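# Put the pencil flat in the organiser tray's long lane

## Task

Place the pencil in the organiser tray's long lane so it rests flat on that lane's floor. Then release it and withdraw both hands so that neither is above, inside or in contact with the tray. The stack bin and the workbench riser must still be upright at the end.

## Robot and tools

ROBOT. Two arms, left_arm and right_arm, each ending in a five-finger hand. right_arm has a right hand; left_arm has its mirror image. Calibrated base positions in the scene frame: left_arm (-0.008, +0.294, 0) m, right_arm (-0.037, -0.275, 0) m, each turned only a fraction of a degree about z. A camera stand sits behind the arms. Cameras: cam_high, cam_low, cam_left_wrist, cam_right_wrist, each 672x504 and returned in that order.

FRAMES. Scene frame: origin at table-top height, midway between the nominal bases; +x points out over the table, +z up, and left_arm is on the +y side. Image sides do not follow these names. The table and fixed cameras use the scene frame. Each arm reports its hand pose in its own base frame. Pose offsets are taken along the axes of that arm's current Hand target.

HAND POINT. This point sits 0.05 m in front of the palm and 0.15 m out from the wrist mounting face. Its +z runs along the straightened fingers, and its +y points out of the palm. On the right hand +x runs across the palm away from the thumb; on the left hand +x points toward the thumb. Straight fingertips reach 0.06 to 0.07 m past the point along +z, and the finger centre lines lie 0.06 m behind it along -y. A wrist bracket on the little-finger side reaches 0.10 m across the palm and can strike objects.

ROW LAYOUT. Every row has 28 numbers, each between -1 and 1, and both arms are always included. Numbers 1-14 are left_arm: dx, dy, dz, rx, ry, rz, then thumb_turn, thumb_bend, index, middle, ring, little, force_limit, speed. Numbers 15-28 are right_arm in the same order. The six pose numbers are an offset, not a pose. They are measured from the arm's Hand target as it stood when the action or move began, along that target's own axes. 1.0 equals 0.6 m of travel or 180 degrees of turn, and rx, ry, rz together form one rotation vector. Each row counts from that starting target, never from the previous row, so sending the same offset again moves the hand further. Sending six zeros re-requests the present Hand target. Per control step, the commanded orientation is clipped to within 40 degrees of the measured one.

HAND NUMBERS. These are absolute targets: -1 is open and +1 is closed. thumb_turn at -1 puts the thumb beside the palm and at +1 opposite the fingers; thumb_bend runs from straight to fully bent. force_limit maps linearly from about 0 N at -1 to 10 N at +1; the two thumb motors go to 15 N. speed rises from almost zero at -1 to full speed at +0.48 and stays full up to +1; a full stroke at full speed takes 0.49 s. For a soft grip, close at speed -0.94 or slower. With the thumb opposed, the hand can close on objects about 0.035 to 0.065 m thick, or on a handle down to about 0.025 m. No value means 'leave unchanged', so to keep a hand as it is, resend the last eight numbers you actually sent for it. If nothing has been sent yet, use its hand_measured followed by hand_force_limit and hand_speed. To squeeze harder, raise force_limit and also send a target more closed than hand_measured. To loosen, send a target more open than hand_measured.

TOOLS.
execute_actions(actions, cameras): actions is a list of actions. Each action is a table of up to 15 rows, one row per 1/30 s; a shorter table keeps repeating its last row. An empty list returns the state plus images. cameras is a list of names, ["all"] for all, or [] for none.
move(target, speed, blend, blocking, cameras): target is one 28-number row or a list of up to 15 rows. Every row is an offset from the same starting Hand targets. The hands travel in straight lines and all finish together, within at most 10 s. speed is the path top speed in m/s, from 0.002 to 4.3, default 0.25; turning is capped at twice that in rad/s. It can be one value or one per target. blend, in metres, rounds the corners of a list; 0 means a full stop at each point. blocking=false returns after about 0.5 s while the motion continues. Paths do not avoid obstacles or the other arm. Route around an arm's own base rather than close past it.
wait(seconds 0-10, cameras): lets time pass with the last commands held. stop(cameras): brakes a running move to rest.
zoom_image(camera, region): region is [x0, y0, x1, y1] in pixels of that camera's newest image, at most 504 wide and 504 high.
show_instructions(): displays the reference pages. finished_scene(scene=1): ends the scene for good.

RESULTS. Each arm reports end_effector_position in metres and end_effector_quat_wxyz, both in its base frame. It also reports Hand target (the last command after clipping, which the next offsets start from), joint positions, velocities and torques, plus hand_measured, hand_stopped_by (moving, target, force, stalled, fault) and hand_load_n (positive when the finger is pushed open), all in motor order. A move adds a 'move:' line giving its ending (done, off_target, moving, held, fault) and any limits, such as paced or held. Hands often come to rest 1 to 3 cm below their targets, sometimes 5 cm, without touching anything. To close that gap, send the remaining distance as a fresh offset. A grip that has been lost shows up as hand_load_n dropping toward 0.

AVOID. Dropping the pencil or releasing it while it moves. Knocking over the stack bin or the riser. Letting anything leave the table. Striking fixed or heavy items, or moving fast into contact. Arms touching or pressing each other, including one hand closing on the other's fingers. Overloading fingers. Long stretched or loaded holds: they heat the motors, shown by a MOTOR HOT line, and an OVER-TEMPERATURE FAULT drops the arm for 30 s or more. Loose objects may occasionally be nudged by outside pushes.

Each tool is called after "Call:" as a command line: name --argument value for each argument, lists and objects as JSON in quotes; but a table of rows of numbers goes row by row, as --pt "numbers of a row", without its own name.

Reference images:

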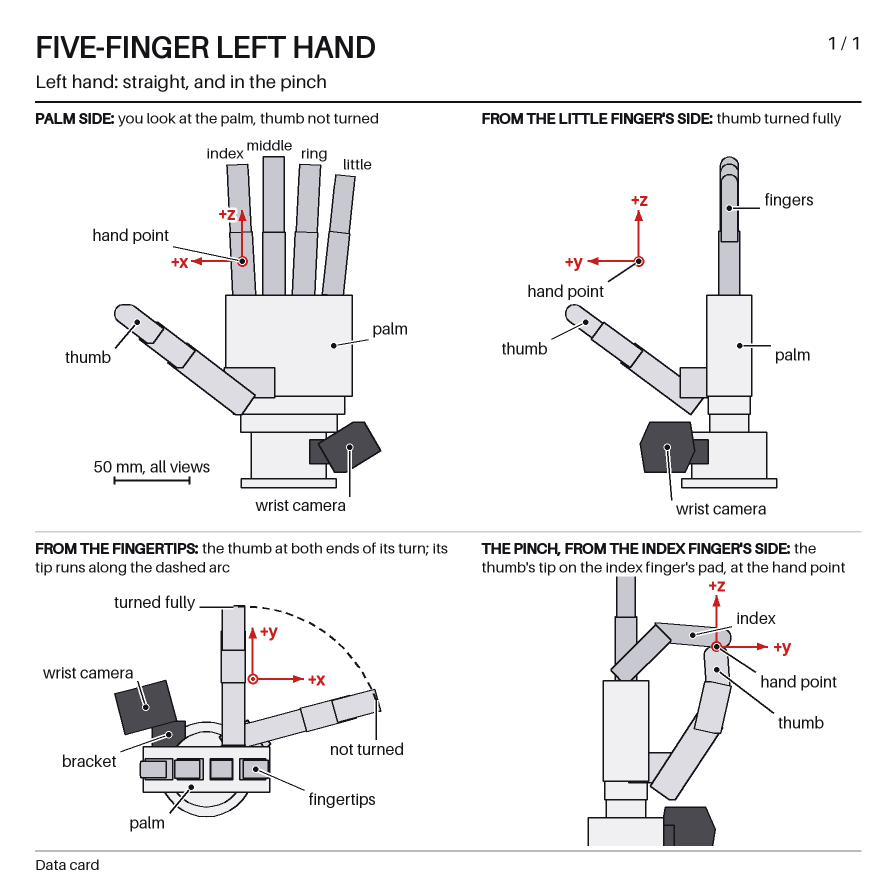

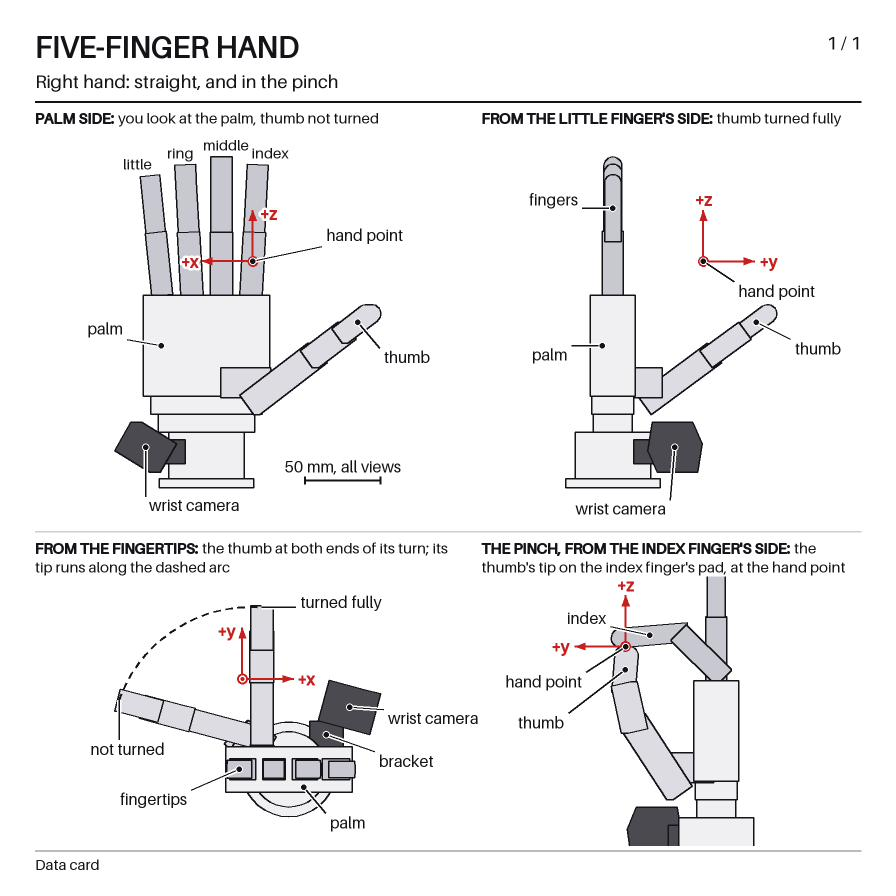

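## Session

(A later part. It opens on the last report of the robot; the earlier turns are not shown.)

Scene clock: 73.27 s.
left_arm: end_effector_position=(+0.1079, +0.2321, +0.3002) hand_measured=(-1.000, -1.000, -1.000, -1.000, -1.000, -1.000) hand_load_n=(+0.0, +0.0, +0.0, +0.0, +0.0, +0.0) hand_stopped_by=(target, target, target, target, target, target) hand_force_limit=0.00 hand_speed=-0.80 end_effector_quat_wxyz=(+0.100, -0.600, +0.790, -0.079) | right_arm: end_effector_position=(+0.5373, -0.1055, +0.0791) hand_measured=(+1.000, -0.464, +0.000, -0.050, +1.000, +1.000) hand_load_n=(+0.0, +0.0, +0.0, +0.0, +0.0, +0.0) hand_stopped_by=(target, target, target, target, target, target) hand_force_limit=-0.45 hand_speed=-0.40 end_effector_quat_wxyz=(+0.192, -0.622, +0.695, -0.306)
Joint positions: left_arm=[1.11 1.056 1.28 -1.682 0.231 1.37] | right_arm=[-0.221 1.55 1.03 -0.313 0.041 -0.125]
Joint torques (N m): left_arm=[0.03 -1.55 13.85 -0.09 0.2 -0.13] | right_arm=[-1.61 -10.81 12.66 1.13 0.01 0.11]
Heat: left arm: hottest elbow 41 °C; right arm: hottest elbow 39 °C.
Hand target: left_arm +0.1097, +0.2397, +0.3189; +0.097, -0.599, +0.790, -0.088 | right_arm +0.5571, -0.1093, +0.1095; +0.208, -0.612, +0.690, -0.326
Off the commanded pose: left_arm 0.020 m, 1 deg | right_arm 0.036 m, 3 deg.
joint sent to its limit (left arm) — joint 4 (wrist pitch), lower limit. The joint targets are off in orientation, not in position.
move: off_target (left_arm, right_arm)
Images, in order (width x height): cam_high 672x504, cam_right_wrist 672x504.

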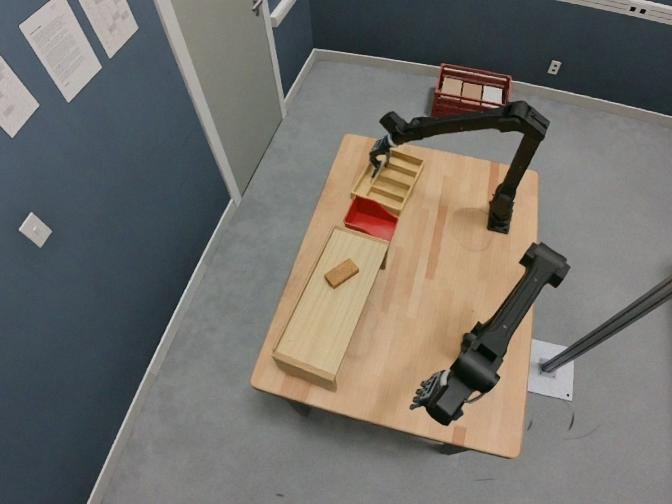

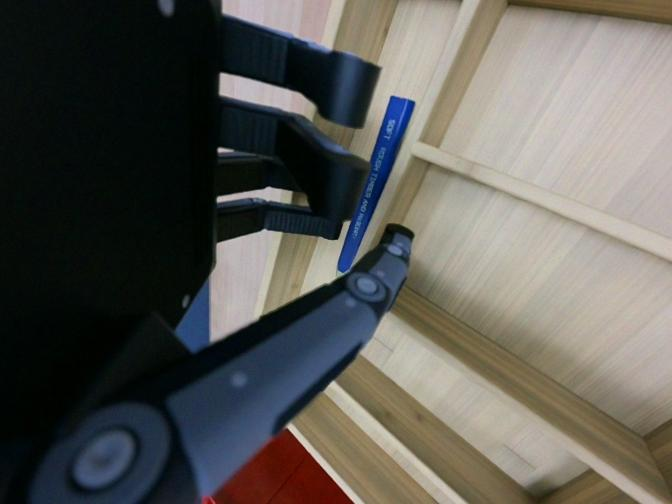

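Call:
move --pt "0 0 0 0 0 0 -1 -1 -1 -1 -1 -1 0 -0.8 0.0243 -0.1526 -0.1519 0 0 0 1 -0.464 0.0 -0.05 1 1 -0.45 -0.4" --pt "0 0 0 0 0 0 -1 -1 -1 -1 -1 -1 0 -0.8 -0.3807 0.2185 -0.6845 0.028 -0.176 -0.1753 1 -0.464 0.0 -0.05 1 1 -0.45 -0.4" --blend '[0.04,0]' --speed '[0.15,0.3]' --cameras '["all"]'

Call:
zoom_image --camera "cam_high" --region '[340, 130, 440, 230]'

Scene clock: 77.07 s.
left_arm: end_effector_position=(+0.1079, +0.2321, +0.3002) hand_measured=(-1.000, -1.000, -1.000, -1.000, -1.000, -1.000) hand_load_n=(+0.0, +0.0, +0.0, +0.0, +0.0, +0.0) hand_stopped_by=(target, target, target, target, target, target) hand_force_limit=0.00 hand_speed=-0.80 end_effector_quat_wxyz=(+0.100, -0.600, +0.790, -0.079) | right_arm: end_effector_position=(+0.2225, +0.1983, +0.2783) hand_measured=(+1.000, -0.464, +0.000, -0.050, +1.000, +1.000) hand_load_n=(+0.0, +0.0, +0.0, -0.5, +0.0, +0.0) hand_stopped_by=(target, target, target, target, target, target) hand_force_limit=-0.45 hand_speed=-0.40 end_effector_quat_wxyz=(-0.317, +0.830, -0.400, +0.224)
Joint positions: left_arm=[1.11 1.056 1.28 -1.682 0.231 1.37] | right_arm=[0.734 0.704 0.928 -1.01 0.162 -0.006]
Joint torques (N m): left_arm=[0.09 -1.67 13.87 -0.09 0.2 -0.13] | right_arm=[-1.03 0.85 9.99 1.17 0.26 0.15]
Heat: left arm: hottest elbow 41 °C; right arm: hottest elbow 39 °C.
Hand target: left_arm +0.1097, +0.2397, +0.3189; +0.097, -0.599, +0.790, -0.088 | right_arm +0.2199, +0.1995, +0.2798; -0.317, +0.830, -0.403, +0.221
Off the commanded pose: left_arm 0.020 m, 1 deg | right_arm 0.003 m, 0 deg.
joint sent to its limit (left arm) — joint 4 (wrist pitch), lower limit. The joint targets are off in orientation, not in position.
move: off_target (left_arm)

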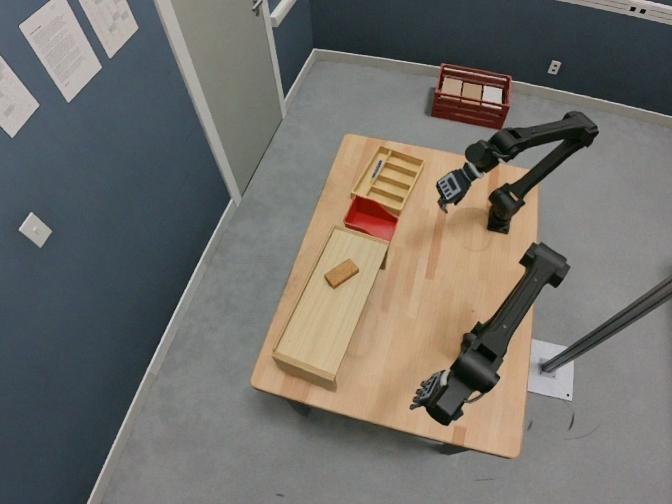

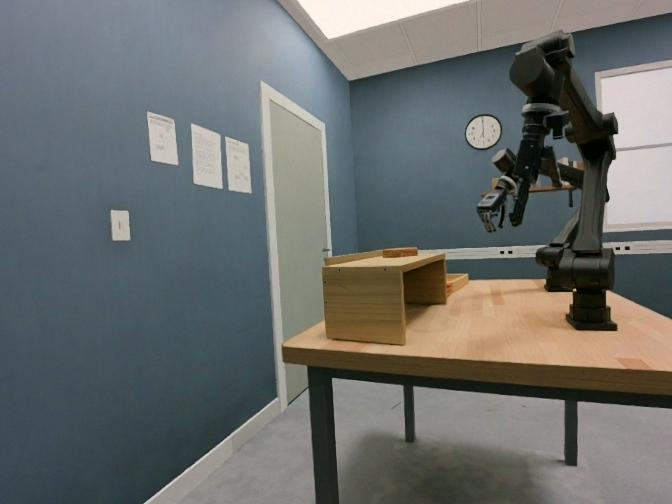

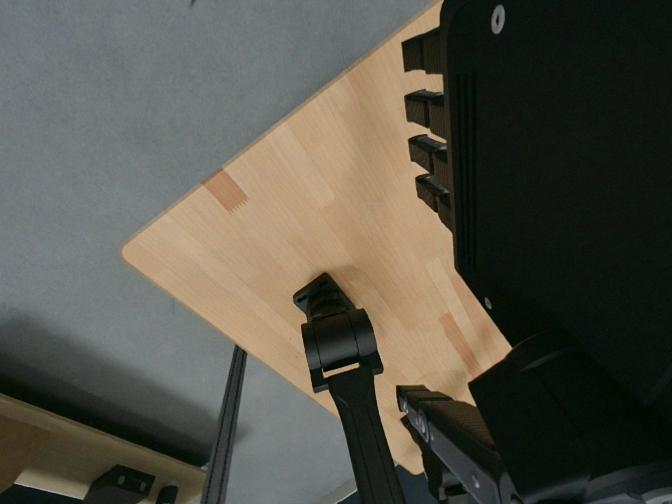

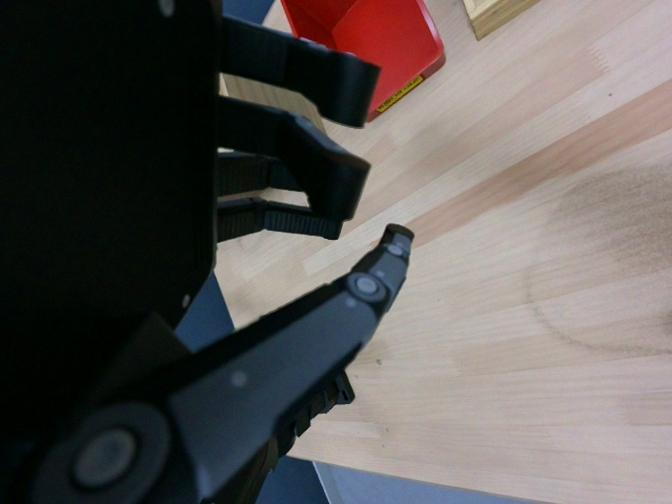

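Scaled by 5.040.

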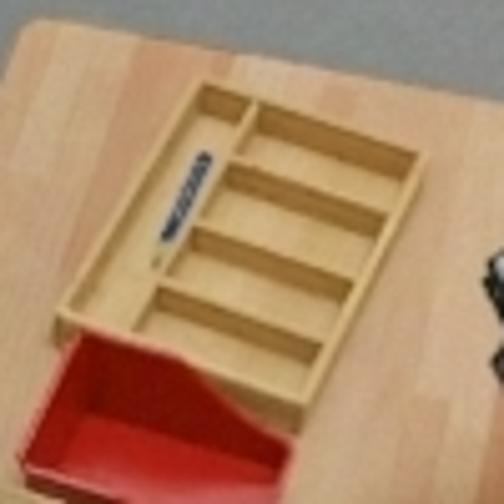

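Call:
finished_scene

The scene is finished: the task was done.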